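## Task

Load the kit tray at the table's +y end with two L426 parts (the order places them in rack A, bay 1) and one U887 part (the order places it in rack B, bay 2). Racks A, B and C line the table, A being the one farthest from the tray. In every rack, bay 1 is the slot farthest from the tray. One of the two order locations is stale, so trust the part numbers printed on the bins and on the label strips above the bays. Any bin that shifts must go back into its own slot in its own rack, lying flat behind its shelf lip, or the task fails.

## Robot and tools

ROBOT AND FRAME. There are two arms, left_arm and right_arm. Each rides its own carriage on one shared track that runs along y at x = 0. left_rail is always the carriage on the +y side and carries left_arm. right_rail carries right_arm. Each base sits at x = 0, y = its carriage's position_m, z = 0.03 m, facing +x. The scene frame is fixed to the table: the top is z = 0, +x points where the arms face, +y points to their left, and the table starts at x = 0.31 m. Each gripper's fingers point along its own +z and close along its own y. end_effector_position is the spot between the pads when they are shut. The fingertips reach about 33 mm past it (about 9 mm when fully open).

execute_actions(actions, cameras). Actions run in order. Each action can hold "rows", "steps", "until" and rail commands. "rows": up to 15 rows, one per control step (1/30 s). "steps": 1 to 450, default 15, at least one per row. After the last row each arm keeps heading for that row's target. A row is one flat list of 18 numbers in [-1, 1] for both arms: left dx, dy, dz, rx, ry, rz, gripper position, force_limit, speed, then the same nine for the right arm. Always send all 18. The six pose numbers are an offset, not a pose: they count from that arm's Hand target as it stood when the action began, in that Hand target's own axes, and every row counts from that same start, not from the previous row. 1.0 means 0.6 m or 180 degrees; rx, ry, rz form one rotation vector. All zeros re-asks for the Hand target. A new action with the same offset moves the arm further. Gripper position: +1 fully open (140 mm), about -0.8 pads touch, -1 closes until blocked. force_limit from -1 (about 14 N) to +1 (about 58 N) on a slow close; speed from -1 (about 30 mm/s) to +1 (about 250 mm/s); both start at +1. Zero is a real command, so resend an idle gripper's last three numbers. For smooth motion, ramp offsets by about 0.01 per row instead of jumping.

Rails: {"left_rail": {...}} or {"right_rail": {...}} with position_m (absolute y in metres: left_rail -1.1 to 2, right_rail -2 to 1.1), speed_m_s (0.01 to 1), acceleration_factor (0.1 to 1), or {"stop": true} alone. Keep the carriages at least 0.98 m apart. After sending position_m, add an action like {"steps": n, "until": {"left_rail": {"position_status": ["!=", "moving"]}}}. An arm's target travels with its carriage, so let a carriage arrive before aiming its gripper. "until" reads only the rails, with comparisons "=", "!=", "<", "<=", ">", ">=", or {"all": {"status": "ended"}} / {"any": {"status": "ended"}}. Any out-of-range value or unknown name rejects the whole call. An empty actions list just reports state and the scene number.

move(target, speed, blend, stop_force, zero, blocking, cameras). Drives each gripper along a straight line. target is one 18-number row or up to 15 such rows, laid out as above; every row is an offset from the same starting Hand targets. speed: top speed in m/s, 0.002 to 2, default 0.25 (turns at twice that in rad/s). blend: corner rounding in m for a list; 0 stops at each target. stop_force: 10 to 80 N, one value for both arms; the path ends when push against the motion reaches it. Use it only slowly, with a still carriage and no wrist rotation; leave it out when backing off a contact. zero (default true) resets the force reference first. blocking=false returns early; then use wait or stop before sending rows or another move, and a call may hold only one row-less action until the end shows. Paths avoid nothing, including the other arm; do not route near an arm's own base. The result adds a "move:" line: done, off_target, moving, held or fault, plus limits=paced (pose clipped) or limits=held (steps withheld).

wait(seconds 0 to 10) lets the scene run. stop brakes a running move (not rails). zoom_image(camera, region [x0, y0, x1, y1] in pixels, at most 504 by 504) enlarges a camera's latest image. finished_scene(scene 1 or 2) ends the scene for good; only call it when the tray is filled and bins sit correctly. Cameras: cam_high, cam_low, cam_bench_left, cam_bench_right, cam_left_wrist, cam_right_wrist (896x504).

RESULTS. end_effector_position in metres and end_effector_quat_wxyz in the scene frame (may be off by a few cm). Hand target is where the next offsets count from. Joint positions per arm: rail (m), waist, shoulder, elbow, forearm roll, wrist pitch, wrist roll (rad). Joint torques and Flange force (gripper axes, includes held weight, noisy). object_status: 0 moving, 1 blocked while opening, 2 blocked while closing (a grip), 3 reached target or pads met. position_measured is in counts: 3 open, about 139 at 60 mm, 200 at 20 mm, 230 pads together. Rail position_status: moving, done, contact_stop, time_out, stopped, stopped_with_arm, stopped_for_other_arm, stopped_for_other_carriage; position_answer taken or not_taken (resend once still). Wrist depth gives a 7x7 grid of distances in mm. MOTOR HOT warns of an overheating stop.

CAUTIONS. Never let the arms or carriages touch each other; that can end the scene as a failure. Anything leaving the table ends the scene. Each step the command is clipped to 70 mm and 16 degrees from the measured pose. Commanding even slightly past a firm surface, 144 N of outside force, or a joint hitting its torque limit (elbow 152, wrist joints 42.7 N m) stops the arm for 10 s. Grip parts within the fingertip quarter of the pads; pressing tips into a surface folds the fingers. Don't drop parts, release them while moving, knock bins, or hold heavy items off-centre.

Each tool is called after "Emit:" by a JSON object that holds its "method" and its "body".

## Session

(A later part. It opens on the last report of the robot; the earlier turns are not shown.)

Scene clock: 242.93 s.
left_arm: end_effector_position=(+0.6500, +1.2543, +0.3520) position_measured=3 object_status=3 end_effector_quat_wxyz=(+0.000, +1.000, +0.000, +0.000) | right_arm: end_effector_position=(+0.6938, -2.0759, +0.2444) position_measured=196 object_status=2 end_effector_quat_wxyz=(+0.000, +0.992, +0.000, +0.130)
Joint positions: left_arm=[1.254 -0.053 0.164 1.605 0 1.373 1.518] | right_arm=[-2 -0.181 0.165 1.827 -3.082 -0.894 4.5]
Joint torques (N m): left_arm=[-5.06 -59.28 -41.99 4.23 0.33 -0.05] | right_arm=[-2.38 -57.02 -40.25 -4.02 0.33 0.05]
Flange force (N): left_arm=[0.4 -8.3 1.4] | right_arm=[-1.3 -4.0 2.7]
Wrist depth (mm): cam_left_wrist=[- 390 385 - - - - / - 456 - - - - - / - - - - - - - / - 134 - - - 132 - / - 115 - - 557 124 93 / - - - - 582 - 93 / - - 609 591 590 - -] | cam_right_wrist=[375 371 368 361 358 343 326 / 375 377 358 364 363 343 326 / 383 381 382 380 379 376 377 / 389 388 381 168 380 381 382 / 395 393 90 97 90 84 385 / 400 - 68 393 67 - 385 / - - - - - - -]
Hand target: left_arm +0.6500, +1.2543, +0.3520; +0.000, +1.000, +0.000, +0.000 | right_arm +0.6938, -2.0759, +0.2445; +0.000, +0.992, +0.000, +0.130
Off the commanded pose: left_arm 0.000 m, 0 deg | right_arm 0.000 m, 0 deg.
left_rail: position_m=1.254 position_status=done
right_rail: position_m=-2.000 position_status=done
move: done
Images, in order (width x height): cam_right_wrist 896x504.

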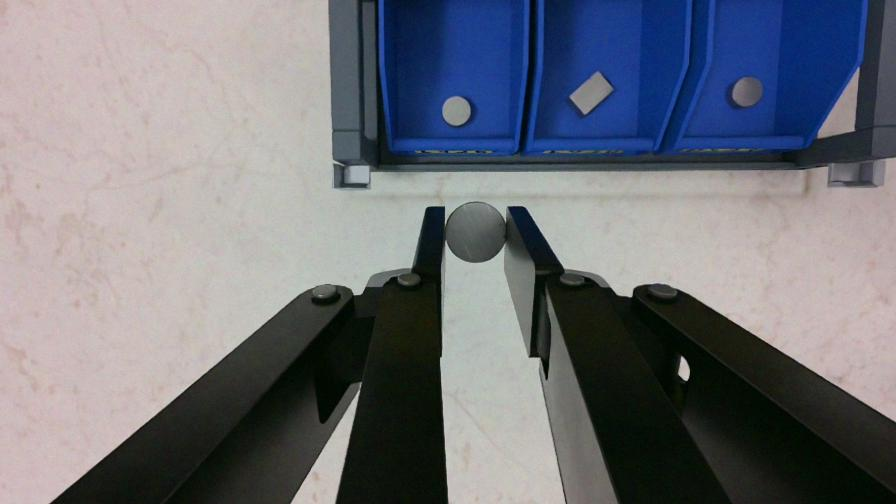

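Emit:
{"method": "move", "body": {"target": [0,0,0,0,0,0,1,1,1,-0.133,-0.96,0.214,0,-0.0833,0,-1,-0.2,-1], "speed": 0.25, "cameras": ["cam_right_wrist"]}}

Emit:
{"method": "move", "body": {"target": [0,0,0,0,0,0,1,1,1,0,0,0.12,0,0,0,-1,-0.2,-1], "speed": 0.02, "stop_force": 10, "cameras": ["cam_right_wrist"]}}

Scene clock: 257.83 s.
left_arm: end_effector_position=(+0.6500, +1.2543, +0.3520) position_measured=3 object_status=3 end_effector_quat_wxyz=(+0.000, +1.000, +0.000, +0.000) | right_arm: end_effector_position=(+0.6498, -1.4999, +0.0999) position_measured=196 object_status=2 end_effector_quat_wxyz=(+0.000, +1.000, +0.000, +0.000)
Joint positions: left_arm=[1.254 -0.053 0.164 1.605 0 1.373 1.518] | right_arm=[-2 0.613 0.565 1.518 -3.141 -1.06 5.326]
Joint torques (N m): left_arm=[-5.07 -59.24 -42.04 4.26 0.32 -0.04] | right_arm=[-2.63 -93.64 -37.42 -4.02 -0.39 0.1]
Flange force (N): left_arm=[0.4 -8.1 1.5] | right_arm=[-2.0 -3.0 2.7]
Wrist depth (mm): cam_left_wrist=[- 426 405 - 442 431 - / - 447 - - - - - / - 480 - - - - - / - 135 - - 521 132 506 / - 115 - - 536 123 93 / - - - - 590 - 93 / - - 607 587 604 611 -] | cam_right_wrist=[212 210 211 209 209 208 209 / 223 222 221 220 220 219 218 / 235 234 234 228 231 231 230 / 249 248 246 168 240 244 243 / 265 262 90 254 90 85 257 / 278 - 68 274 67 - 267 / - - - 298 - - -]
Hand target: left_arm +0.6500, +1.2543, +0.3520; +0.000, +1.000, +0.000, +0.000 | right_arm +0.6498, -1.4999, +0.0998; +0.000, +1.000, +0.000, +0.000
Off the commanded pose: left_arm 0.000 m, 0 deg | right_arm 0.000 m, 0 deg.
left_rail: position_m=1.254 position_status=done
right_rail: position_m=-2.000 position_status=done
move: done
Images, in order (width x height): cam_right_wrist 896x504.

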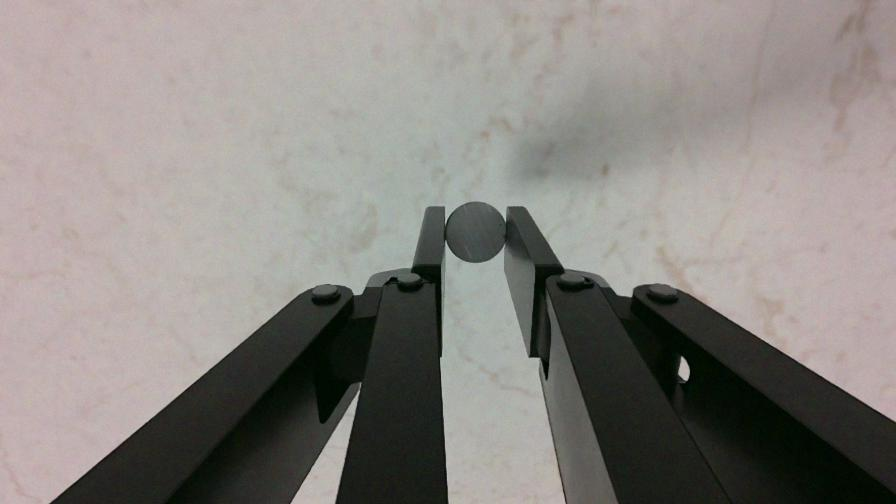

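Scene clock: 261.63 s.
left_arm: end_effector_position=(+0.6500, +1.2543, +0.3520) position_measured=3 object_status=3 end_effector_quat_wxyz=(+0.000, +1.000, +0.000, +0.000) | right_arm: end_effector_position=(+0.6497, -1.4998, +0.0361) position_measured=196 object_status=2 end_effector_quat_wxyz=(+0.000, +1.000, +0.000, +0.000)
Joint positions: left_arm=[1.254 -0.053 0.164 1.605 0 1.373 1.518] | right_arm=[-2 0.614 0.62 1.558 -3.141 -0.965 5.326]
Joint torques (N m): left_arm=[-5.23 -59.13 -41.99 4.24 0.32 -0.05] | right_arm=[-2.83 -91.4 -32.29 -3.92 -0.79 0.07]
Flange force (N): left_arm=[0.5 -8.6 1.6] | right_arm=[-1.9 -3.4 -2.7]
Wrist depth (mm): cam_left_wrist=[- 434 416 - - - - / - - - - - - - / - - - - - - - / - 134 - - - 131 - / - 115 - - - 124 93 / - - - - - - 93 / - - 577 587 595 604 -] | cam_right_wrist=[154 152 153 153 152 152 151 / 163 162 161 161 160 159 159 / 172 171 170 168 169 170 168 / 181 181 180 168 175 178 177 / 193 190 90 97 90 86 188 / 203 - 68 203 67 - 195 / - - - 218 - - -]
Hand target: left_arm +0.6500, +1.2543, +0.3520; +0.000, +1.000, +0.000, +0.000 | right_arm +0.6497, -1.4998, +0.0362; +0.000, +1.000, +0.000, +0.000 (not the last commanded pose)
Off the commanded pose: left_arm 0.000 m, 0 deg | right_arm 0.008 m, 0 deg.
left_rail: position_m=1.254 position_status=done
right_rail: position_m=-2.000 position_status=done
move: contact (right_arm)
Images, in order (width x height): cam_right_wrist 896x504.

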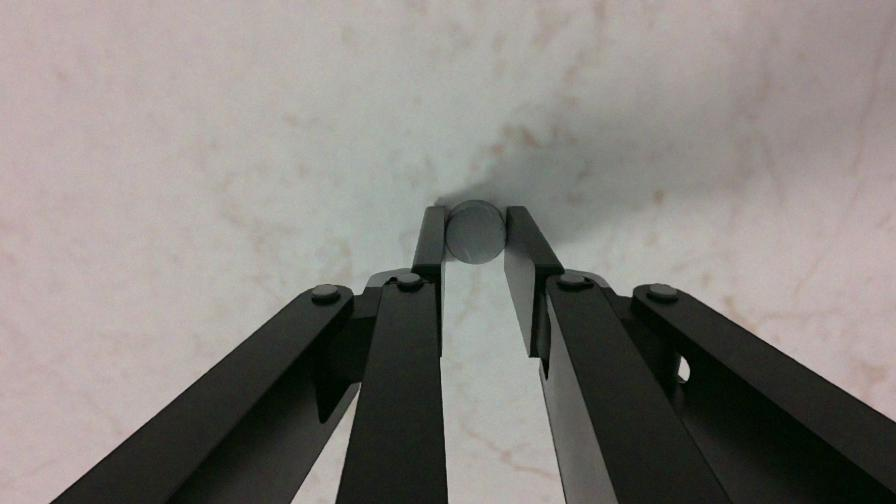

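Emit:
{"method": "move", "body": {"target": [[0,0,0,0,0,0,1,1,1,0,0,0,0,0,0,-0.34,1,-0.8],[0,0,0,0,0,0,1,1,1,0,0,-0.2,0,0,0,-0.34,1,0]], "speed": 0.15, "cameras": ["cam_right_wrist"]}}

Scene clock: 270.37 s.
left_arm: end_effector_position=(+0.6500, +1.2543, +0.3520) position_measured=3 object_status=3 end_effector_quat_wxyz=(+0.000, +1.000, +0.000, +0.000) | right_arm: end_effector_position=(+0.6498, -1.4998, +0.1562) position_measured=172 object_status=3 end_effector_quat_wxyz=(+0.000, +1.000, +0.000, +0.000)
Joint positions: left_arm=[1.254 -0.053 0.164 1.605 0 1.373 1.518] | right_arm=[-2 0.613 0.524 1.472 -3.141 -1.146 5.326]
Joint torques (N m): left_arm=[-5.27 -59.17 -41.98 4.24 0.34 -0.05] | right_arm=[-2.44 -90.78 -39.3 -4.16 -0.38 0.1]
Flange force (N): left_arm=[0.3 -8.7 1.4] | right_arm=[-2.9 -1.3 2.4]
Wrist depth (mm): cam_left_wrist=[- 409 421 413 - 437 451 / - 459 450 - - - - / - - - - - - - / - 135 - - - 130 - / - 115 - - - 123 92 / - - - - 547 - 93 / - - 601 581 585 609 -] | cam_right_wrist=[262 261 260 260 259 258 257 / 277 276 273 273 272 271 269 / 291 290 290 287 284 286 285 / 308 309 304 301 297 301 301 / 327 - 91 320 96 85 319 / - - - 346 - 76 67 / - - - 372 - - 66]
Hand target: left_arm +0.6500, +1.2543, +0.3520; +0.000, +1.000, +0.000, +0.000 | right_arm +0.6498, -1.4998, +0.1562; +0.000, +1.000, +0.000, +0.000
Off the commanded pose: left_arm 0.000 m, 0 deg | right_arm 0.000 m, 0 deg.
left_rail: position_m=1.254 position_status=done
right_rail: position_m=-2.000 position_status=done
move: done
Images, in order (width x height): cam_right_wrist 896x504.

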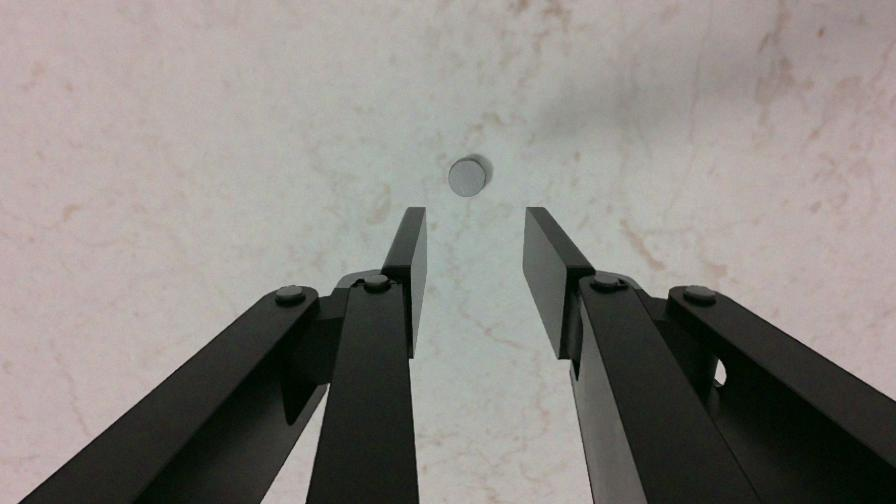

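Emit:
{"method": "move", "body": {"target": [[0,0,0,0,0,0,1,1,1,0.083,0.952,-0.05,0,0.0556,0,-0.34,1,0],[0,0,0,0,0,0,1,1,1,0.225,0.952,0.06,0,0.0556,0,-0.34,1,0],[0,0,0,0,0,0,1,1,1,0.225,0.952,0.16,0,0.0556,0,-0.34,1,0]], "speed": [0.3,0.2,0.08], "blend": [0.03,0,0], "cameras": ["cam_right_wrist"]}}

Scene clock: 293.03 s.
left_arm: end_effector_position=(+0.6500, +1.2543, +0.3520) position_measured=3 object_status=3 end_effector_quat_wxyz=(+0.000, +1.000, +0.000, +0.000) | right_arm: end_effector_position=(+0.7847, -2.0710, +0.0600) position_measured=172 object_status=3 end_effector_quat_wxyz=(+0.000, +0.996, +0.000, +0.087)
Joint positions: left_arm=[1.254 -0.053 0.164 1.605 0 1.373 1.518] | right_arm=[-2 -0.145 0.485 1.748 -3.104 -0.737 4.542]
Joint torques (N m): left_arm=[-5.05 -59.03 -41.94 4.23 0.31 -0.03] | right_arm=[-2.5 -82.7 -34.2 -3.53 0.07 0.07]
Flange force (N): left_arm=[0.8 -7.8 1.6] | right_arm=[-0.5 -3.3 2.5]
Wrist depth (mm): cam_left_wrist=[- - 420 406 - - 413 / - - - 461 - - - / - - - 476 452 - - / - 136 - - - 131 532 / - 115 - - - 123 93 / - - - - - - 93 / - - 595 590 585 638 -] | cam_right_wrist=[189 110 161 179 177 176 177 / 194 113 161 184 183 181 180 / 199 116 161 187 188 174 177 / 205 119 189 192 142 192 185 / 211 121 91 165 96 85 163 / - - - 214 71 76 67 / - - - 221 - - 66]
Hand target: left_arm +0.6500, +1.2543, +0.3520; +0.000, +1.000, +0.000, +0.000 | right_arm +0.7848, -2.0710, +0.0600; +0.000, +0.996, +0.000, +0.087
Off the commanded pose: left_arm 0.000 m, 0 deg | right_arm 0.000 m, 0 deg.
left_rail: position_m=1.254 position_status=done
right_rail: position_m=-2.000 position_status=done
move: done
Images, in order (width x height): cam_right_wrist 896x504.

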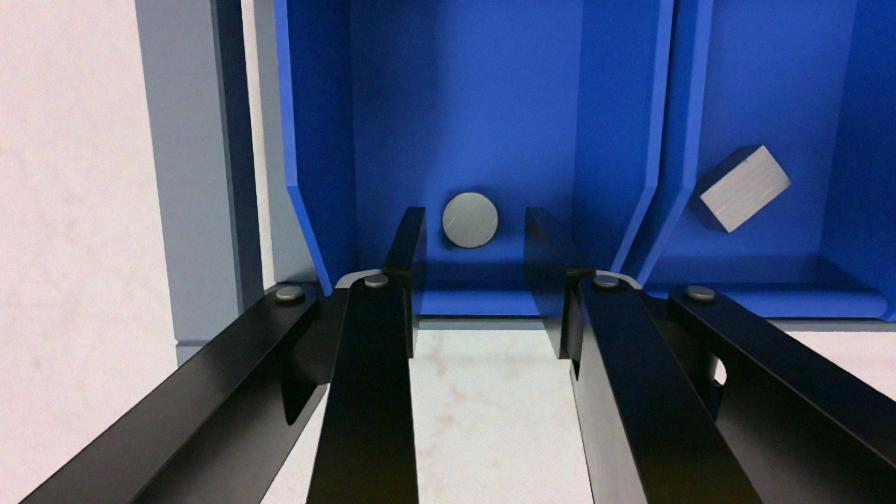

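Emit:
{"method": "move", "body": {"target": [[0,0,0,0,0,0,1,1,1,-0.004,0,0.023,0,0,0,-0.34,1,0],[0,0,0,0,0,0,1,1,1,-0.004,0,0.023,0,0,0,-1,-0.2,-1]], "speed": 0.04, "cameras": ["cam_right_wrist"]}}

Scene clock: 304.43 s.
left_arm: end_effector_position=(+0.6500, +1.2543, +0.3520) position_measured=3 object_status=3 end_effector_quat_wxyz=(+0.000, +1.000, +0.000, +0.000) | right_arm: end_effector_position=(+0.7848, -2.0710, +0.0460) position_measured=196 object_status=0 end_effector_quat_wxyz=(+0.000, +0.996, +0.000, +0.087)
Joint positions: left_arm=[1.254 -0.053 0.164 1.605 0 1.373 1.518] | right_arm=[-2 -0.145 0.499 1.756 -3.103 -0.715 4.541]
Joint torques (N m): left_arm=[-4.99 -59.12 -42 4.27 0.32 -0.09] | right_arm=[-2.58 -78.35 -31.5 -3.57 0.29 0.07]
Flange force (N): left_arm=[0.3 -7.8 1.5] | right_arm=[-0.9 -3.9 -4.5]
Wrist depth (mm): cam_left_wrist=[- 394 408 - 430 - - / - - - - - - - / - - - - - - - / - 135 - - - 131 - / - 115 - 533 - 123 92 / - - - - - - 93 / - - 594 588 601 - -] | cam_right_wrist=[97 97 164 166 166 108 164 / 179 99 169 170 171 108 169 / 186 101 174 174 176 116 171 / 191 105 175 169 131 177 177 / 197 107 90 151 90 84 150 / 201 - 68 200 67 - 195 / - - - 206 - - -]
Hand target: left_arm +0.6500, +1.2543, +0.3520; +0.000, +1.000, +0.000, +0.000 | right_arm +0.7848, -2.0710, +0.0460; +0.000, +0.996, +0.000, +0.087
Off the commanded pose: left_arm 0.000 m, 0 deg | right_arm 0.000 m, 0 deg.
left_rail: position_m=1.254 position_status=done
right_rail: position_m=-2.000 position_status=done
move: done
Images, in order (width x height): cam_right_wrist 896x504.

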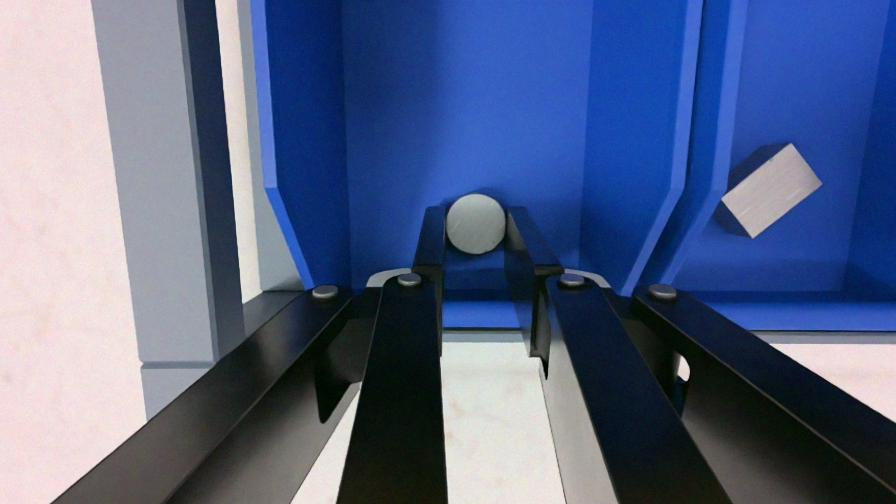

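Emit:
{"method": "move", "body": {"target": [[0,0,0,0,0,0,1,1,1,0.029,0,-0.164,0,0,0,-1,-0.2,-1],[0,0,0,0,0,0,1,1,1,-0.1335,0,-0.2505,0,-0.0556,0,-1,-0.2,-1],[0,0,0,0,0,0,1,1,1,-0.206,-0.785,-0.128,0,-0.0556,0,-1,-0.2,-1]], "speed": [0.1,0.2,0.25], "blend": [0.02,0.03,0], "cameras": ["cam_right_wrist"]}}

Emit:
{"method": "move", "body": {"target": [0,0,0,0,0,0,1,1,1,0,0,0.12,0,0,0,-1,-0.2,-1], "speed": 0.02, "stop_force": 10, "cameras": ["cam_right_wrist"]}}

Emit:
{"method": "move", "body": {"target": [[0,0,0,0,0,0,1,1,1,0,0,0,0,0,0,-0.34,1,-0.8],[0,0,0,0,0,0,1,1,1,0,0,-0.2,0,0,0,-0.34,1,0]], "speed": 0.15, "cameras": ["cam_right_wrist"]}}

Scene clock: 324.57 s.
left_arm: end_effector_position=(+0.6500, +1.2543, +0.3520) position_measured=3 object_status=3 end_effector_quat_wxyz=(+0.000, +1.000, +0.000, +0.000) | right_arm: end_effector_position=(+0.6498, -1.6001, +0.1003) position_measured=196 object_status=2 end_effector_quat_wxyz=(+0.000, +1.000, +0.000, +0.000)
Joint positions: left_arm=[1.254 -0.053 0.164 1.605 0 1.373 1.518] | right_arm=[-2 0.506 0.486 1.647 -3.141 -1.009 5.218]
Joint torques (N m): left_arm=[-5.18 -59.06 -42.02 4.25 0.35 -0.03] | right_arm=[-2.57 -85.03 -36.57 -3.86 -0.39 0.05]
Flange force (N): left_arm=[0.2 -7.9 1.5] | right_arm=[-2.0 -2.9 3.3]
Wrist depth (mm): cam_left_wrist=[- 391 411 426 - - - / - - - - - - - / - - - 472 - - - / - 136 - - 499 132 - / - 115 - - 553 123 92 / - - - - - 630 93 / - - 590 590 581 620 -] | cam_right_wrist=[213 212 211 210 209 209 208 / 223 222 222 221 220 219 219 / 235 235 232 231 232 231 232 / 250 248 248 169 240 245 244 / 265 261 90 256 90 85 258 / 278 - 68 276 67 - 268 / - - - 297 - - -]
Hand target: left_arm +0.6500, +1.2543, +0.3520; +0.000, +1.000, +0.000, +0.000 | right_arm +0.6498, -1.6000, +0.1003; +0.000, +1.000, +0.000, +0.000
Off the commanded pose: left_arm 0.000 m, 0 deg | right_arm 0.000 m, 0 deg.
left_rail: position_m=1.254 position_status=done
right_rail: position_m=-2.000 position_status=done
move: done
Images, in order (width x height): cam_right_wrist 896x504.

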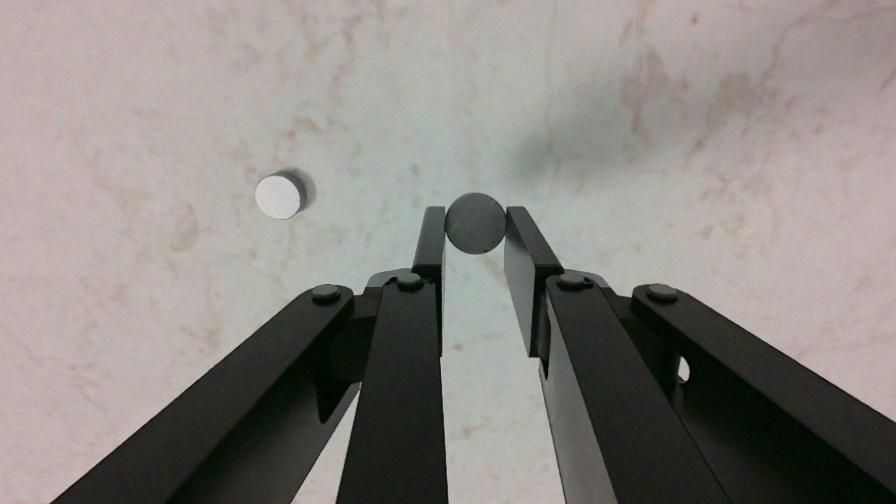

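Scene clock: 328.30 s.
left_arm: end_effector_position=(+0.6500, +1.2543, +0.3520) position_measured=3 object_status=3 end_effector_quat_wxyz=(+0.000, +1.000, +0.000, +0.000) | right_arm: end_effector_position=(+0.6498, -1.6000, +0.0378) position_measured=196 object_status=2 end_effector_quat_wxyz=(+0.000, +1.000, +0.000, +0.000)
Joint positions: left_arm=[1.254 -0.053 0.164 1.605 0 1.373 1.518] | right_arm=[-2 0.506 0.544 1.687 -3.141 -0.911 5.218]
Joint torques (N m): left_arm=[-5.13 -59.05 -42.05 4.26 0.32 -0.03] | right_arm=[-2.38 -83.23 -31.35 -3.52 -0.43 0.08]
Flange force (N): left_arm=[0.2 -8.0 1.6] | right_arm=[-2.5 -2.7 -3.5]
Wrist depth (mm): cam_left_wrist=[- 389 422 406 - - 426 / - - - - - 463 482 / 472 - - - 464 463 484 / - 136 - - - 132 - / - 115 - - - 123 93 / - 630 - - - - 93 / - 611 600 587 598 - -] | cam_right_wrist=[157 154 155 154 154 154 153 / 164 164 163 162 162 161 161 / 173 171 172 170 170 170 169 / 184 183 182 170 177 179 180 / 195 191 90 97 90 85 190 / 205 - 68 205 67 - 197 / - - - 219 - - -]
Hand target: left_arm +0.6500, +1.2543, +0.3520; +0.000, +1.000, +0.000, +0.000 | right_arm +0.6498, -1.6000, +0.0378; +0.000, +1.000, +0.000, +0.000 (not the last commanded pose)
Off the commanded pose: left_arm 0.000 m, 0 deg | right_arm 0.009 m, 0 deg.
left_rail: position_m=1.254 position_status=done
right_rail: position_m=-2.000 position_status=done
move: contact (right_arm)
Images, in order (width x height): cam_right_wrist 896x504.

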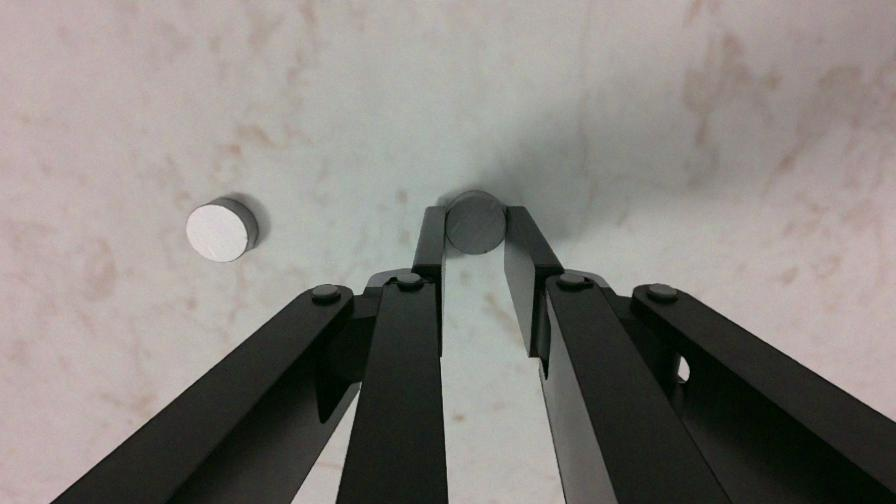

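Scene clock: 330.53 s.
left_arm: end_effector_position=(+0.6500, +1.2543, +0.3520) position_measured=3 object_status=3 end_effector_quat_wxyz=(+0.000, +1.000, +0.000, +0.000) | right_arm: end_effector_position=(+0.6498, -1.6000, +0.1578) position_measured=172 object_status=3 end_effector_quat_wxyz=(+0.000, +1.000, +0.000, +0.000)
Joint positions: left_arm=[1.254 -0.053 0.164 1.605 0 1.373 1.518] | right_arm=[-2 0.506 0.44 1.601 -3.141 -1.101 5.218]
Joint torques (N m): left_arm=[-5.14 -59.06 -42.01 4.25 0.33 -0.05] | right_arm=[-2.4 -82.39 -38.48 -4.09 -0.37 0.1]
Flange force (N): left_arm=[0.6 -8.0 1.7] | right_arm=[-2.4 -1.9 2.2]
Wrist depth (mm): cam_left_wrist=[- 394 437 412 - 444 - / - - - - 454 441 - / - - - - - - - / - 135 - 518 - 131 - / - 115 - - - 124 93 / - - - - - - 93 / - - 584 588 597 659 -] | cam_right_wrist=[265 263 264 261 259 260 258 / 278 277 276 274 274 273 272 / 293 292 289 289 289 288 288 / 309 309 305 303 298 304 303 / 332 - 91 322 96 85 317 / - - - 348 - 76 67 / - - - 368 - - 66]
Hand target: left_arm +0.6500, +1.2543, +0.3520; +0.000, +1.000, +0.000, +0.000 | right_arm +0.6498, -1.6000, +0.1578; +0.000, +1.000, +0.000, +0.000
Off the commanded pose: left_arm 0.000 m, 0 deg | right_arm 0.000 m, 0 deg.
left_rail: position_m=1.254 position_status=done
right_rail: position_m=-2.000 position_status=done
move: done
Images, in order (width x height): cam_right_wrist 896x504.

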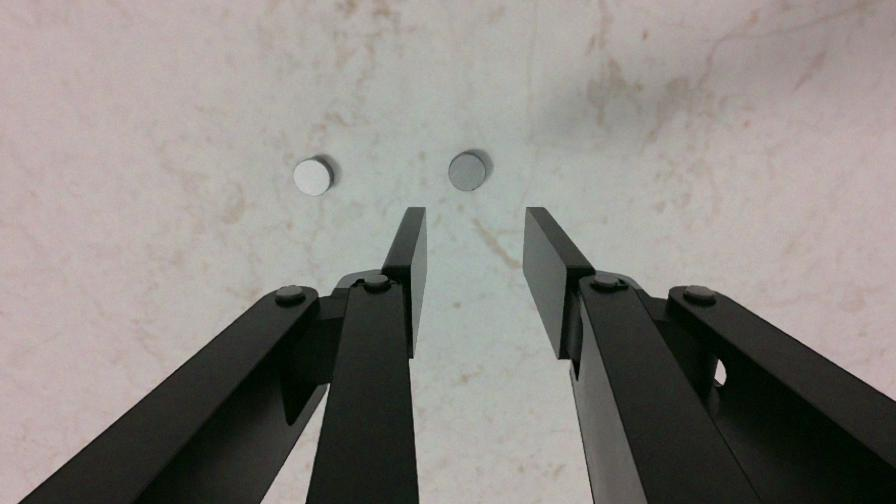

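Emit:
{"method": "move", "body": {"target": [0,0,0,0,0,0,-0.34,1,0,-0.15,0.85,-0.33,0,0,0,-0.34,1,0], "speed": 0.4, "cameras": []}}

Emit:
{"method": "execute_actions", "body": {"actions": [{"left_rail":{"position_m":-1.0},"steps":450,"until":{"left_rail":{"position_status":["!=","moving"]}}}], "cameras": []}}

Emit:
{"method": "move", "body": {"target": [0,0.833,0.337,0,0,0,-0.34,1,0,0,0,0,0,0,0,-0.34,1,0], "speed": 0.3, "cameras": ["cam_left_wrist"]}}

Scene clock: 341.77 s.
left_arm: end_effector_position=(+0.6500, +1.2543, +0.3520) position_measured=172 object_status=3 end_effector_quat_wxyz=(+0.000, +1.000, +0.000, +0.000) | right_arm: end_effector_position=(+0.5600, -2.1100, +0.3558) position_measured=172 object_status=3 end_effector_quat_wxyz=(+0.000, +1.000, +0.000, +0.000)
Joint positions: left_arm=[1.254 -0.053 0.164 1.605 0 1.373 1.518] | right_arm=[-2 -0.255 0.036 1.739 -3.142 -1.367 4.458]
Joint torques (N m): left_arm=[-5.11 -59.29 -42.03 4.25 0.31 -0.06] | right_arm=[-2.08 -45.5 -42.14 -4.44 -0.36 0.06]
Flange force (N): left_arm=[0.7 -8.3 1.7] | right_arm=[-0.4 -4.1 2.1]
Wrist depth (mm): cam_left_wrist=[- - 398 - - - - / - 460 458 470 - - 450 / - - - - - - - / - - - 493 126 - - / 523 - 92 - - 90 - / - - - - - - - / - - - 584 - - -] | cam_right_wrist=[440 438 435 444 433 432 432 / 459 462 461 460 451 457 456 / 488 470 486 483 479 479 481 / 515 517 503 504 502 504 500 / 545 535 91 116 96 85 538 / 592 - - 576 - 76 67 / - - - 582 - - 66]
Hand target: left_arm +0.6500, +1.2543, +0.3520; +0.000, +1.000, +0.000, +0.000 | right_arm +0.5600, -2.1101, +0.3558; +0.000, +1.000, +0.000, +0.000
Off the commanded pose: left_arm 0.000 m, 0 deg | right_arm 0.000 m, 0 deg.
left_rail: position_m=1.254 position_status=done
right_rail: position_m=-2.000 position_status=done
move: done
No camera images: "cameras" was empty.

Scene clock: 345.83 s.
left_arm: end_effector_position=(+0.6500, -0.9999, +0.3520) position_measured=172 object_status=3 end_effector_quat_wxyz=(+0.000, +1.000, +0.000, +0.000) | right_arm: end_effector_position=(+0.5600, -2.1101, +0.3558) position_measured=172 object_status=3 end_effector_quat_wxyz=(+0.000, +1.000, +0.000, +0.000)
Joint positions: left_arm=[-1 -0.053 0.164 1.605 0 1.373 1.518] | right_arm=[-2 -0.255 0.037 1.739 -3.142 -1.367 4.458]
Joint torques (N m): left_arm=[-5.03 -58.96 -42 4.25 0.35 -0.06] | right_arm=[-2.62 -46.06 -42.32 -4.43 -0.39 0.07]
Flange force (N): left_arm=[0.0 -7.9 1.4] | right_arm=[0.9 -4.6 3.1]
Wrist depth (mm): cam_left_wrist=[- - - - - - - / - - - - - - - / - - - - - - - / - - - - 127 - - / - - 92 - - 90 - / - - - - - - - / - - - 590 - - -] | cam_right_wrist=[440 436 437 432 435 433 432 / 463 462 459 464 454 456 454 / - 481 484 484 452 477 478 / 515 512 506 506 498 519 511 / 539 535 91 539 96 85 532 / 590 - - 587 - 76 67 / - - - 580 - - 66]
Hand target: left_arm +0.6500, -0.9999, +0.3520; +0.000, +1.000, +0.000, +0.000 | right_arm +0.5600, -2.1101, +0.3558; +0.000, +1.000, +0.000, +0.000
Tool commands: left_gripper/position=-0.34 left_gripper/force_limit=+1.0 left_gripper/speed=+0.0 right_gripper/position=-0.34 right_gripper/force_limit=+1.0 right_gripper/speed=+0.0
Off the commanded pose: left_arm 0.000 m, 0 deg | right_arm 0.000 m, 0 deg.
left_rail: position_m=-1.000 position_status=done
right_rail: position_m=-2.000 position_status=done
No camera images: "cameras" was empty.

Scene clock: 348.03 s.
left_arm: end_effector_position=(+0.6501, -1.4997, +0.1499) position_measured=172 object_status=3 end_effector_quat_wxyz=(+0.000, +1.000, +0.000, +0.000) | right_arm: end_effector_position=(+0.5600, -2.1101, +0.3558) position_measured=172 object_status=3 end_effector_quat_wxyz=(+0.000, +1.000, +0.000, +0.000)
Joint positions: left_arm=[-1 -0.697 0.528 1.478 0 1.135 0.873] | right_arm=[-2 -0.255 0.037 1.739 -3.142 -1.367 4.458]
Joint torques (N m): left_arm=[-5.04 -92.28 -38.76 3.94 0.3 -0.05] | right_arm=[-2.39 -45.85 -42.23 -4.46 -0.4 0.05]
Flange force (N): left_arm=[4.6 -3.8 2.1] | right_arm=[0.4 -3.9 2.3]
Wrist depth (mm): cam_left_wrist=[- - 254 - - - - / - - - - - - - / - - - - - - - / - - - - 127 - - / - - 92 - - 90 - / - - - - - - - / - - - - - - -] | cam_right_wrist=[439 429 442 435 437 432 429 / 464 462 458 467 457 454 456 / 488 489 484 482 484 480 478 / 518 527 503 507 497 506 511 / 546 534 91 532 96 85 527 / - - - 568 - 76 67 / - - - 578 - - 66]
Hand target: left_arm +0.6500, -1.4998, +0.1498; +0.000, +1.000, +0.000, +0.000 | right_arm +0.5600, -2.1101, +0.3558; +0.000, +1.000, +0.000, +0.000
Off the commanded pose: left_arm 0.000 m, 0 deg | right_arm 0.000 m, 0 deg.
left_rail: position_m=-1.000 position_status=done
right_rail: position_m=-2.000 position_status=done
move: done
Images, in order (width x height): cam_left_wrist 896x504.

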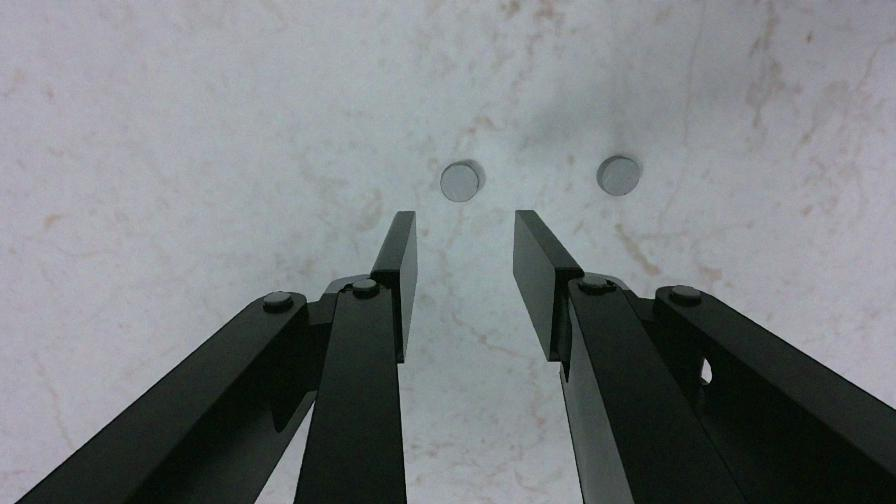

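Emit:
{"method": "move", "body": {"target": [[0,0,0.188,0,0,0,-0.34,1,0,0,0,0,0,0,0,-0.34,1,0],[0,0,0.188,0,0,0,-1,-0.2,-1,0,0,0,0,0,0,-0.34,1,0],[0,0,0.0,0,0,0,-1,-0.2,-1,0,0,0,0,0,0,-0.34,1,0]], "speed": 0.1, "cameras": ["cam_left_wrist"]}}

Scene clock: 360.23 s.
left_arm: end_effector_position=(+0.6500, -1.4998, +0.1498) position_measured=196 object_status=2 end_effector_quat_wxyz=(+0.000, +1.000, +0.000, +0.000) | right_arm: end_effector_position=(+0.5600, -2.1101, +0.3558) position_measured=172 object_status=3 end_effector_quat_wxyz=(+0.000, +1.000, +0.000, +0.000)
Joint positions: left_arm=[-1 -0.698 0.528 1.478 0 1.135 0.873] | right_arm=[-2 -0.255 0.037 1.739 -3.142 -1.367 4.458]
Joint torques (N m): left_arm=[-5.15 -92.57 -38.82 3.93 0.34 -0.04] | right_arm=[-2.5 -45.81 -42.36 -4.46 -0.37 0.09]
Flange force (N): left_arm=[5.1 -4.4 2.4] | right_arm=[0.5 -5.1 3.3]
Wrist depth (mm): cam_left_wrist=[249 255 - - - - - / 257 - - - - - - / - - - - - - - / - - - 151 - - - / 315 - 91 - - - - / - - - - - - - / - - - - - - -] | cam_right_wrist=[440 438 437 434 435 432 419 / 462 458 458 456 455 462 457 / 487 487 483 484 477 478 472 / 516 513 497 501 494 509 504 / 550 532 91 534 96 85 529 / 598 - - 580 - 76 67 / - - - 585 - - 66]
Hand target: left_arm +0.6500, -1.4998, +0.1498; +0.000, +1.000, +0.000, +0.000 | right_arm +0.5600, -2.1101, +0.3558; +0.000, +1.000, +0.000, +0.000
Off the commanded pose: left_arm 0.000 m, 0 deg | right_arm 0.000 m, 0 deg.
left_rail: position_m=-1.000 position_status=done
right_rail: position_m=-2.000 position_status=done
move: done
Images, in order (width x height): cam_left_wrist 896x504.

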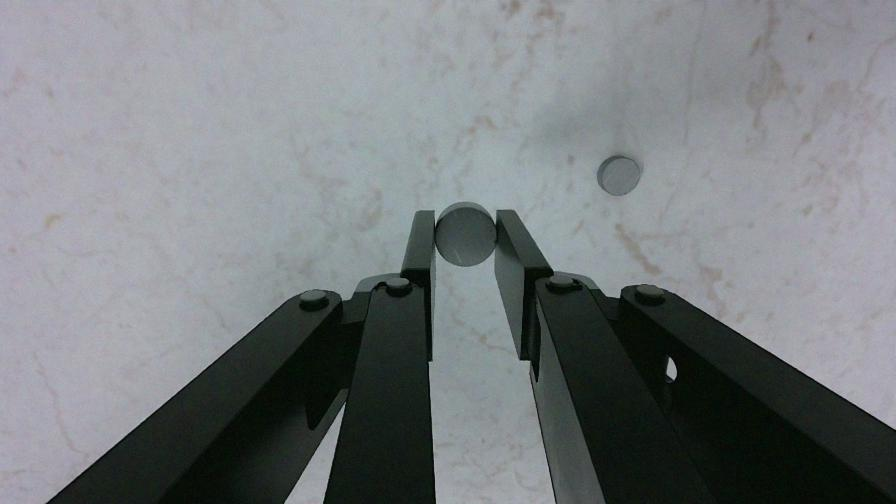

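Emit:
{"method": "move", "body": {"target": [-0.083,-0.8,-0.337,0,0,0,-1,-0.2,-1,0,0,0,0,0,0,-0.34,1,0], "speed": 0.3, "cameras": []}}

Emit:
{"method": "execute_actions", "body": {"actions": [{"left_rail":{"position_m":1.9,"acceleration_factor":0.8},"steps":450,"until":{"left_rail":{"position_status":["!=","moving"]}}}], "cameras": ["cam_left_wrist","cam_bench_left"]}}

Scene clock: 368.80 s.
left_arm: end_effector_position=(+0.6002, -1.0198, +0.3520) position_measured=196 object_status=2 end_effector_quat_wxyz=(+0.000, +1.000, +0.000, +0.000) | right_arm: end_effector_position=(+0.5600, -2.1101, +0.3558) position_measured=172 object_status=3 end_effector_quat_wxyz=(+0.000, +1.000, +0.000, +0.000)
Joint positions: left_arm=[-1 -0.091 0.085 1.694 0 1.362 1.48] | right_arm=[-2 -0.255 0.037 1.739 -3.142 -1.367 4.458]
Joint torques (N m): left_arm=[-4.6 -51.34 -42.25 4.24 0.34 -0.07] | right_arm=[-2.43 -46.03 -42.22 -4.43 -0.36 0.06]
Flange force (N): left_arm=[0.9 -7.7 2.2] | right_arm=[1.4 -4.4 3.4]
Wrist depth (mm): cam_left_wrist=[- - - 434 424 - - / 453 - 483 - - - - / - - - - - - - / - - - 150 120 - - / - - 91 - - - - / - - - - - - - / - - - - - - -] | cam_right_wrist=[439 440 435 435 436 435 431 / 461 477 462 457 452 456 457 / 488 486 483 484 488 482 481 / 518 516 510 504 497 510 504 / 541 530 91 530 96 85 522 / 592 - - 578 - 76 67 / - - - 578 - - 66]
Hand target: left_arm +0.6002, -1.0198, +0.3520; +0.000, +1.000, +0.000, +0.000 | right_arm +0.5600, -2.1101, +0.3558; +0.000, +1.000, +0.000, +0.000
Off the commanded pose: left_arm 0.000 m, 0 deg | right_arm 0.000 m, 0 deg.
left_rail: position_m=-1.000 position_status=done
right_rail: position_m=-2.000 position_status=done
move: done
No camera images: "cameras" was empty.

Scene clock: 373.93 s.
left_arm: end_effector_position=(+0.6002, +1.8802, +0.3520) position_measured=196 object_status=2 end_effector_quat_wxyz=(+0.000, +1.000, +0.000, +0.000) | right_arm: end_effector_position=(+0.5600, -2.1101, +0.3558) position_measured=172 object_status=3 end_effector_quat_wxyz=(+0.000, +1.000, +0.000, +0.000)
Joint positions: left_arm=[1.9 -0.09 0.085 1.694 0 1.362 1.48] | right_arm=[-2 -0.255 0.037 1.739 -3.142 -1.367 4.458]
Joint torques (N m): left_arm=[-5.22 -50.99 -42.14 4.25 0.3 -0.06] | right_arm=[-2.46 -45.98 -42.37 -4.45 -0.39 0.04]
Flange force (N): left_arm=[0.9 -8.9 2.0] | right_arm=[0.3 -4.1 3.0]
Wrist depth (mm): cam_left_wrist=[- - - - - 454 441 / - - - - - - 467 / - - - - - - 482 / - - - 150 - - - / - - 92 - - - - / - - - - - - - / - - - - - - -] | cam_right_wrist=[441 440 435 437 429 432 431 / 463 459 460 457 457 454 455 / 487 486 482 489 485 475 477 / 521 517 510 497 500 506 508 / 554 - 91 530 96 85 529 / - - - 572 - 76 67 / - - - 582 - - 66]
Hand target: left_arm +0.6002, +1.8802, +0.3520; +0.000, +1.000, +0.000, +0.000 | right_arm +0.5600, -2.1101, +0.3558; +0.000, +1.000, +0.000, +0.000
Tool commands: left_gripper/position=-1.0 left_gripper/force_limit=-0.2 left_gripper/speed=-1.0 right_gripper/position=-0.34 right_gripper/force_limit=+1.0 right_gripper/speed=+0.0
Off the commanded pose: left_arm 0.000 m, 0 deg | right_arm 0.000 m, 0 deg.
left_rail: position_m=1.900 position_status=done
right_rail: position_m=-2.000 position_status=done
Images, in order (width x height): cam_bench_left 896x504, cam_left_wrist 896x504.

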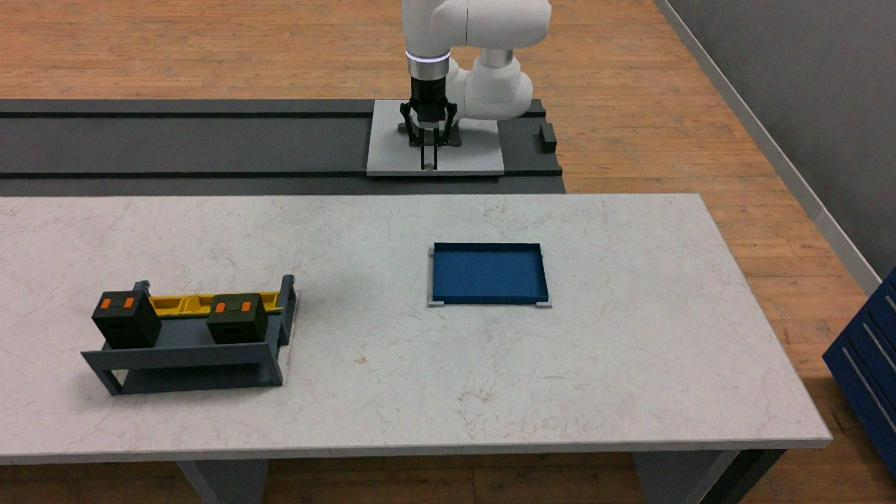

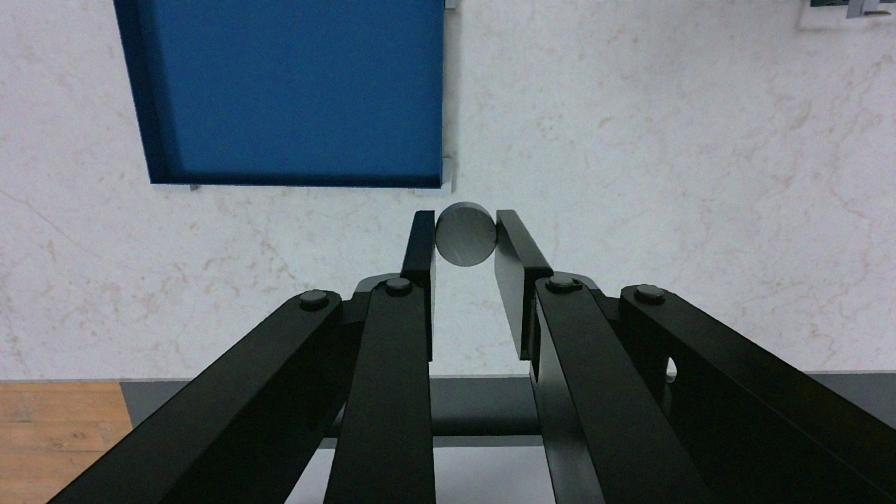

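Emit:
{"method": "move", "body": {"target": [0.1,-0.167,0.437,0,0,0,-1,-0.2,-1,0,0,0,0,0,0,-0.34,1,0], "speed": 0.25, "cameras": ["cam_left_wrist"]}}

Emit:
{"method": "move", "body": {"target": [0,0,0.12,0,0,0,-1,-0.2,-1,0,0,0,0,0,0,-0.34,1,0], "speed": 0.02, "stop_force": 10, "cameras": ["cam_left_wrist"]}}

Scene clock: 385.60 s.
left_arm: end_effector_position=(+0.6602, +1.9804, +0.0899) position_measured=196 object_status=2 end_effector_quat_wxyz=(+0.000, +1.000, +0.000, +0.000) | right_arm: end_effector_position=(+0.5600, -2.1101, +0.3558) position_measured=172 object_status=3 end_effector_quat_wxyz=(+0.000, +1.000, +0.000, +0.000)
Joint positions: left_arm=[1.9 0.069 0.363 1.861 0 0.918 1.64] | right_arm=[-2 -0.255 0.037 1.739 -3.142 -1.367 4.458]
Joint torques (N m): left_arm=[-5.08 -70.53 -34.46 3.44 0.35 -0.06] | right_arm=[-2.53 -45.94 -42.32 -4.45 -0.42 0.05]
Flange force (N): left_arm=[-2.7 -8.0 1.1] | right_arm=[1.2 -4.4 3.3]
Wrist depth (mm): cam_left_wrist=[200 197 198 198 - 187 - / 207 206 208 213 208 - - / 218 - 220 219 221 - - / 228 226 - 151 228 - - / 230 - 92 115 - - - / - - - - - - - / - - - - - - -] | cam_right_wrist=[444 434 435 434 429 433 431 / 463 460 457 457 469 451 457 / 489 477 487 485 480 479 478 / 503 528 503 506 497 507 513 / 536 532 91 536 96 84 527 / 595 - - 557 - 76 67 / - - - 582 - - 66]
Hand target: left_arm +0.6602, +1.9804, +0.0898; +0.000, +1.000, +0.000, +0.000 | right_arm +0.5600, -2.1101, +0.3558; +0.000, +1.000, +0.000, +0.000
Off the commanded pose: left_arm 0.000 m, 0 deg | right_arm 0.000 m, 0 deg.
left_rail: position_m=1.900 position_status=done
right_rail: position_m=-2.000 position_status=done
move: done
Images, in order (width x height): cam_left_wrist 896x504.

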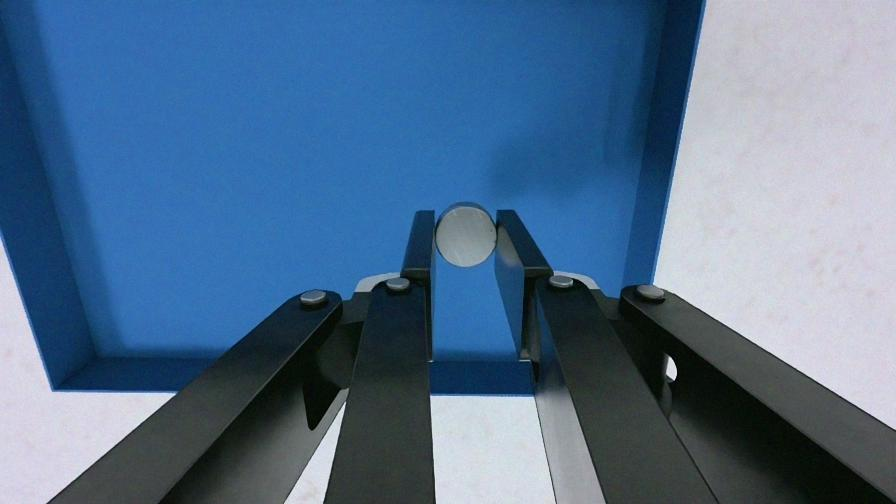

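Scene clock: 388.83 s.
left_arm: end_effector_position=(+0.6603, +1.9804, +0.0372) position_measured=196 object_status=2 end_effector_quat_wxyz=(+0.000, +1.000, +0.000, +0.000) | right_arm: end_effector_position=(+0.5600, -2.1101, +0.3558) position_measured=172 object_status=3 end_effector_quat_wxyz=(+0.000, +1.000, +0.000, +0.000)
Joint positions: left_arm=[1.9 0.069 0.421 1.895 0 0.826 1.64] | right_arm=[-2 -0.255 0.037 1.739 -3.142 -1.367 4.458]
Joint torques (N m): left_arm=[-4.91 -72.15 -29.55 3.29 0.58 -0.03] | right_arm=[-2.42 -45.91 -42.24 -4.42 -0.38 0.07]
Flange force (N): left_arm=[0.5 -7.7 -1.3] | right_arm=[1.0 -3.9 3.0]
Wrist depth (mm): cam_left_wrist=[151 152 151 151 150 150 - / 158 158 158 160 158 157 165 / 165 167 169 167 167 154 169 / 176 178 176 150 180 165 - / 183 185 91 187 - 154 - / - - - 197 - - - / - - - - - - -] | cam_right_wrist=[440 440 438 438 432 434 433 / 469 464 454 458 458 453 448 / 483 485 484 482 472 475 486 / 520 518 509 508 498 512 507 / 545 534 91 538 96 85 526 / - - - 583 - 76 67 / - - - 576 - - 66]
Hand target: left_arm +0.6603, +1.9804, +0.0372; +0.000, +1.000, +0.000, +0.000 (not the last commanded pose) | right_arm +0.5600, -2.1101, +0.3558; +0.000, +1.000, +0.000, +0.000
Off the commanded pose: left_arm 0.019 m, 0 deg | right_arm 0.000 m, 0 deg.
left_rail: position_m=1.900 position_status=done
right_rail: position_m=-2.000 position_status=done
move: contact (left_arm)
Images, in order (width x height): cam_left_wrist 896x504.

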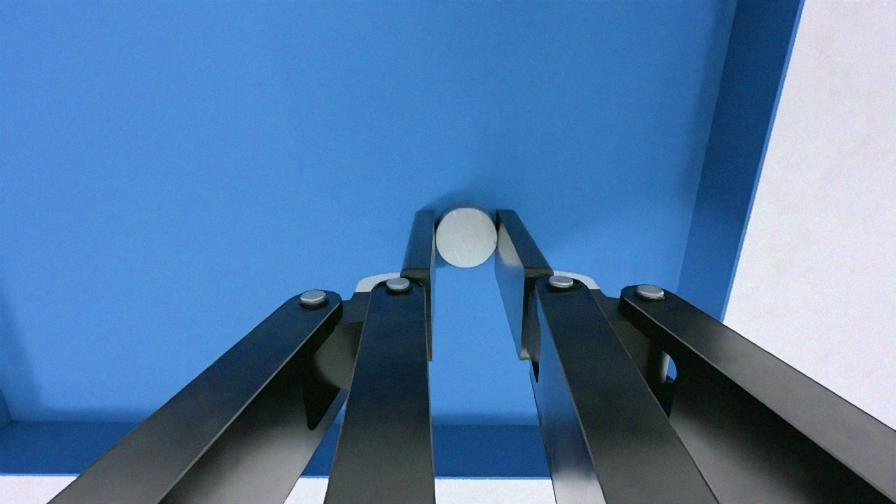

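Emit:
{"method": "move", "body": {"target": [[0,0,0,0,0,0,-0.34,1,-0.8,0,0,0,0,0,0,-0.34,1,0],[-0.1,0.167,-0.525,0,0,0,-0.34,1,-0.8,0,0,0,0,0,0,-0.34,1,0]], "speed": 0.25, "cameras": ["cam_left_wrist"]}}

Emit:
{"method": "execute_actions", "body": {"actions": [{"left_rail":{"position_m":-1.0,"acceleration_factor":1},"steps":450,"until":{"left_rail":{"position_status":["!=","moving"]}}}], "cameras": []}}

Emit:
{"method": "move", "body": {"target": [0.083,0.967,0.337,0,0,0,-0.34,1,0,0,0,0,0,0,0,-0.34,1,0], "speed": 0.3, "cameras": ["cam_left_wrist"]}}

Scene clock: 402.90 s.
left_arm: end_effector_position=(+0.6002, +1.8802, +0.3522) position_measured=172 object_status=3 end_effector_quat_wxyz=(+0.000, +1.000, +0.000, +0.000) | right_arm: end_effector_position=(+0.5600, -2.1101, +0.3558) position_measured=172 object_status=3 end_effector_quat_wxyz=(+0.000, +1.000, +0.000, +0.000)
Joint positions: left_arm=[1.9 -0.09 0.085 1.694 0 1.363 1.48] | right_arm=[-2 -0.255 0.037 1.739 -3.142 -1.367 4.458]
Joint torques (N m): left_arm=[-5.09 -50.82 -41.97 4.32 0.35 -0.03] | right_arm=[-2.49 -46.08 -42.32 -4.46 -0.37 0.09]
Flange force (N): left_arm=[0.6 -8.5 1.6] | right_arm=[1.1 -4.4 3.4]
Wrist depth (mm): cam_left_wrist=[- - - - - - - / - - - - - - - / - - - - - - - / - - - - 126 - - / - - 92 - - 90 548 / - - - 598 - - - / - - - 570 - - -] | cam_right_wrist=[442 444 440 433 435 429 433 / 458 461 457 455 452 463 453 / 489 488 485 477 478 481 478 / 517 506 504 511 498 505 507 / 544 - 91 532 96 85 529 / 593 - - 578 - 76 67 / - - - 579 - - 66]
Hand target: left_arm +0.6002, +1.8802, +0.3522; +0.000, +1.000, +0.000, +0.000 | right_arm +0.5600, -2.1101, +0.3558; +0.000, +1.000, +0.000, +0.000
Off the commanded pose: left_arm 0.000 m, 0 deg | right_arm 0.000 m, 0 deg.
left_rail: position_m=1.900 position_status=done
right_rail: position_m=-2.000 position_status=done
move: done
Images, in order (width x height): cam_left_wrist 896x504.

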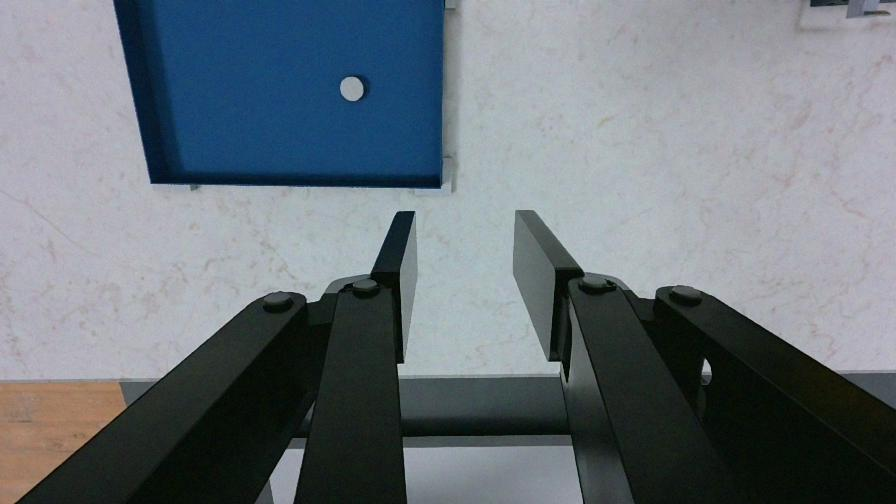

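Scene clock: 407.63 s.
left_arm: end_effector_position=(+0.6003, -1.0197, +0.3522) position_measured=172 object_status=3 end_effector_quat_wxyz=(+0.000, +1.000, +0.000, +0.000) | right_arm: end_effector_position=(+0.5600, -2.1101, +0.3558) position_measured=172 object_status=3 end_effector_quat_wxyz=(+0.000, +1.000, +0.000, +0.000)
Joint positions: left_arm=[-1 -0.09 0.085 1.694 0 1.363 1.48] | right_arm=[-2 -0.255 0.037 1.739 -3.142 -1.367 4.458]
Joint torques (N m): left_arm=[-5.07 -50.8 -41.91 4.24 0.33 -0.05] | right_arm=[-2.34 -46.05 -42.3 -4.45 -0.38 0.06]
Flange force (N): left_arm=[0.8 -8.7 1.6] | right_arm=[1.5 -4.2 3.5]
Wrist depth (mm): cam_left_wrist=[- - 433 - - - 443 / - - - - - 458 - / - - - - - - - / - - 499 - 155 513 - / 521 - 92 - - 90 - / - - - - - - - / - - - 577 - - -] | cam_right_wrist=[444 438 436 434 435 418 432 / 462 460 459 455 - 457 454 / 486 485 483 487 477 478 477 / 512 516 508 503 499 503 506 / 549 538 91 538 96 85 529 / 592 - - 580 - 76 67 / - - - 576 - - 66]
Hand target: left_arm +0.6002, -1.0198, +0.3522; +0.000, +1.000, +0.000, +0.000 | right_arm +0.5600, -2.1101, +0.3558; +0.000, +1.000, +0.000, +0.000
Tool commands: left_gripper/position=-0.34 left_gripper/force_limit=+1.0 left_gripper/speed=-0.8 right_gripper/position=-0.34 right_gripper/force_limit=+1.0 right_gripper/speed=+0.0
Off the commanded pose: left_arm 0.000 m, 0 deg | right_arm 0.000 m, 0 deg.
left_rail: position_m=-1.000 position_status=done
right_rail: position_m=-2.000 position_status=done
No camera images: "cameras" was empty.

Scene clock: 410.13 s.
left_arm: end_effector_position=(+0.6501, -1.6000, +0.1501) position_measured=172 object_status=3 end_effector_quat_wxyz=(+0.000, +1.000, +0.000, +0.000) | right_arm: end_effector_position=(+0.5600, -2.1101, +0.3558) position_measured=172 object_status=3 end_effector_quat_wxyz=(+0.000, +1.000, +0.000, +0.000)
Joint positions: left_arm=[-1 -0.784 0.625 1.316 0 1.2 0.786] | right_arm=[-2 -0.255 0.037 1.739 -3.142 -1.367 4.458]
Joint torques (N m): left_arm=[-5.3 -101.72 -39.86 4.05 0.32 -0.08] | right_arm=[-2.3 -45.89 -42.33 -4.43 -0.38 0.07]
Flange force (N): left_arm=[4.4 -4.2 1.5] | right_arm=[0.6 -3.7 3.2]
Wrist depth (mm): cam_left_wrist=[- - - - - - 250 / - - - - - - - / - 282 278 265 - - - / - 293 - - 126 - - / 316 - 92 - - 90 314 / - - - - - - - / - - - 359 - - -] | cam_right_wrist=[445 437 439 437 433 433 432 / 461 459 459 460 456 461 455 / 486 487 486 488 476 481 477 / 516 515 509 510 494 509 505 / 550 - 91 538 96 85 530 / 592 - - 579 - 76 67 / - - - 575 - - 66]
Hand target: left_arm +0.6501, -1.6000, +0.1500; +0.000, +1.000, +0.000, +0.000 | right_arm +0.5600, -2.1101, +0.3558; +0.000, +1.000, +0.000, +0.000
Off the commanded pose: left_arm 0.000 m, 0 deg | right_arm 0.000 m, 0 deg.
left_rail: position_m=-1.000 position_status=done
right_rail: position_m=-2.000 position_status=done
move: done
Images, in order (width x height): cam_left_wrist 896x504.

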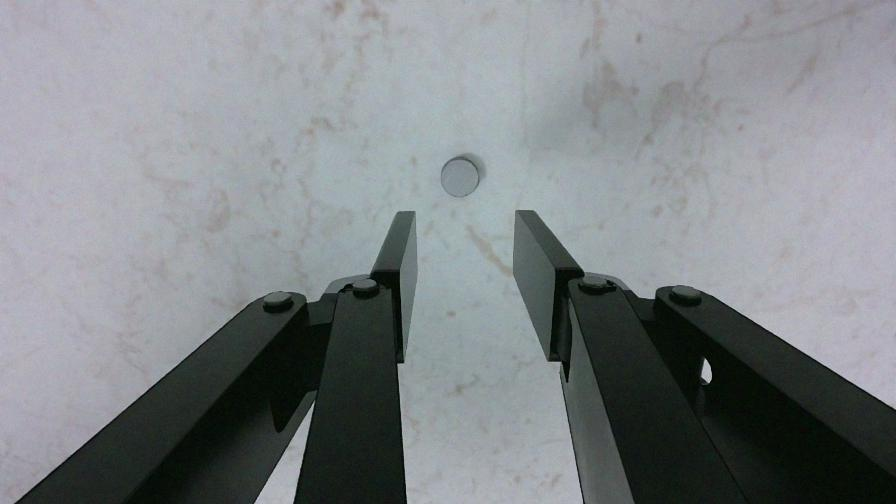

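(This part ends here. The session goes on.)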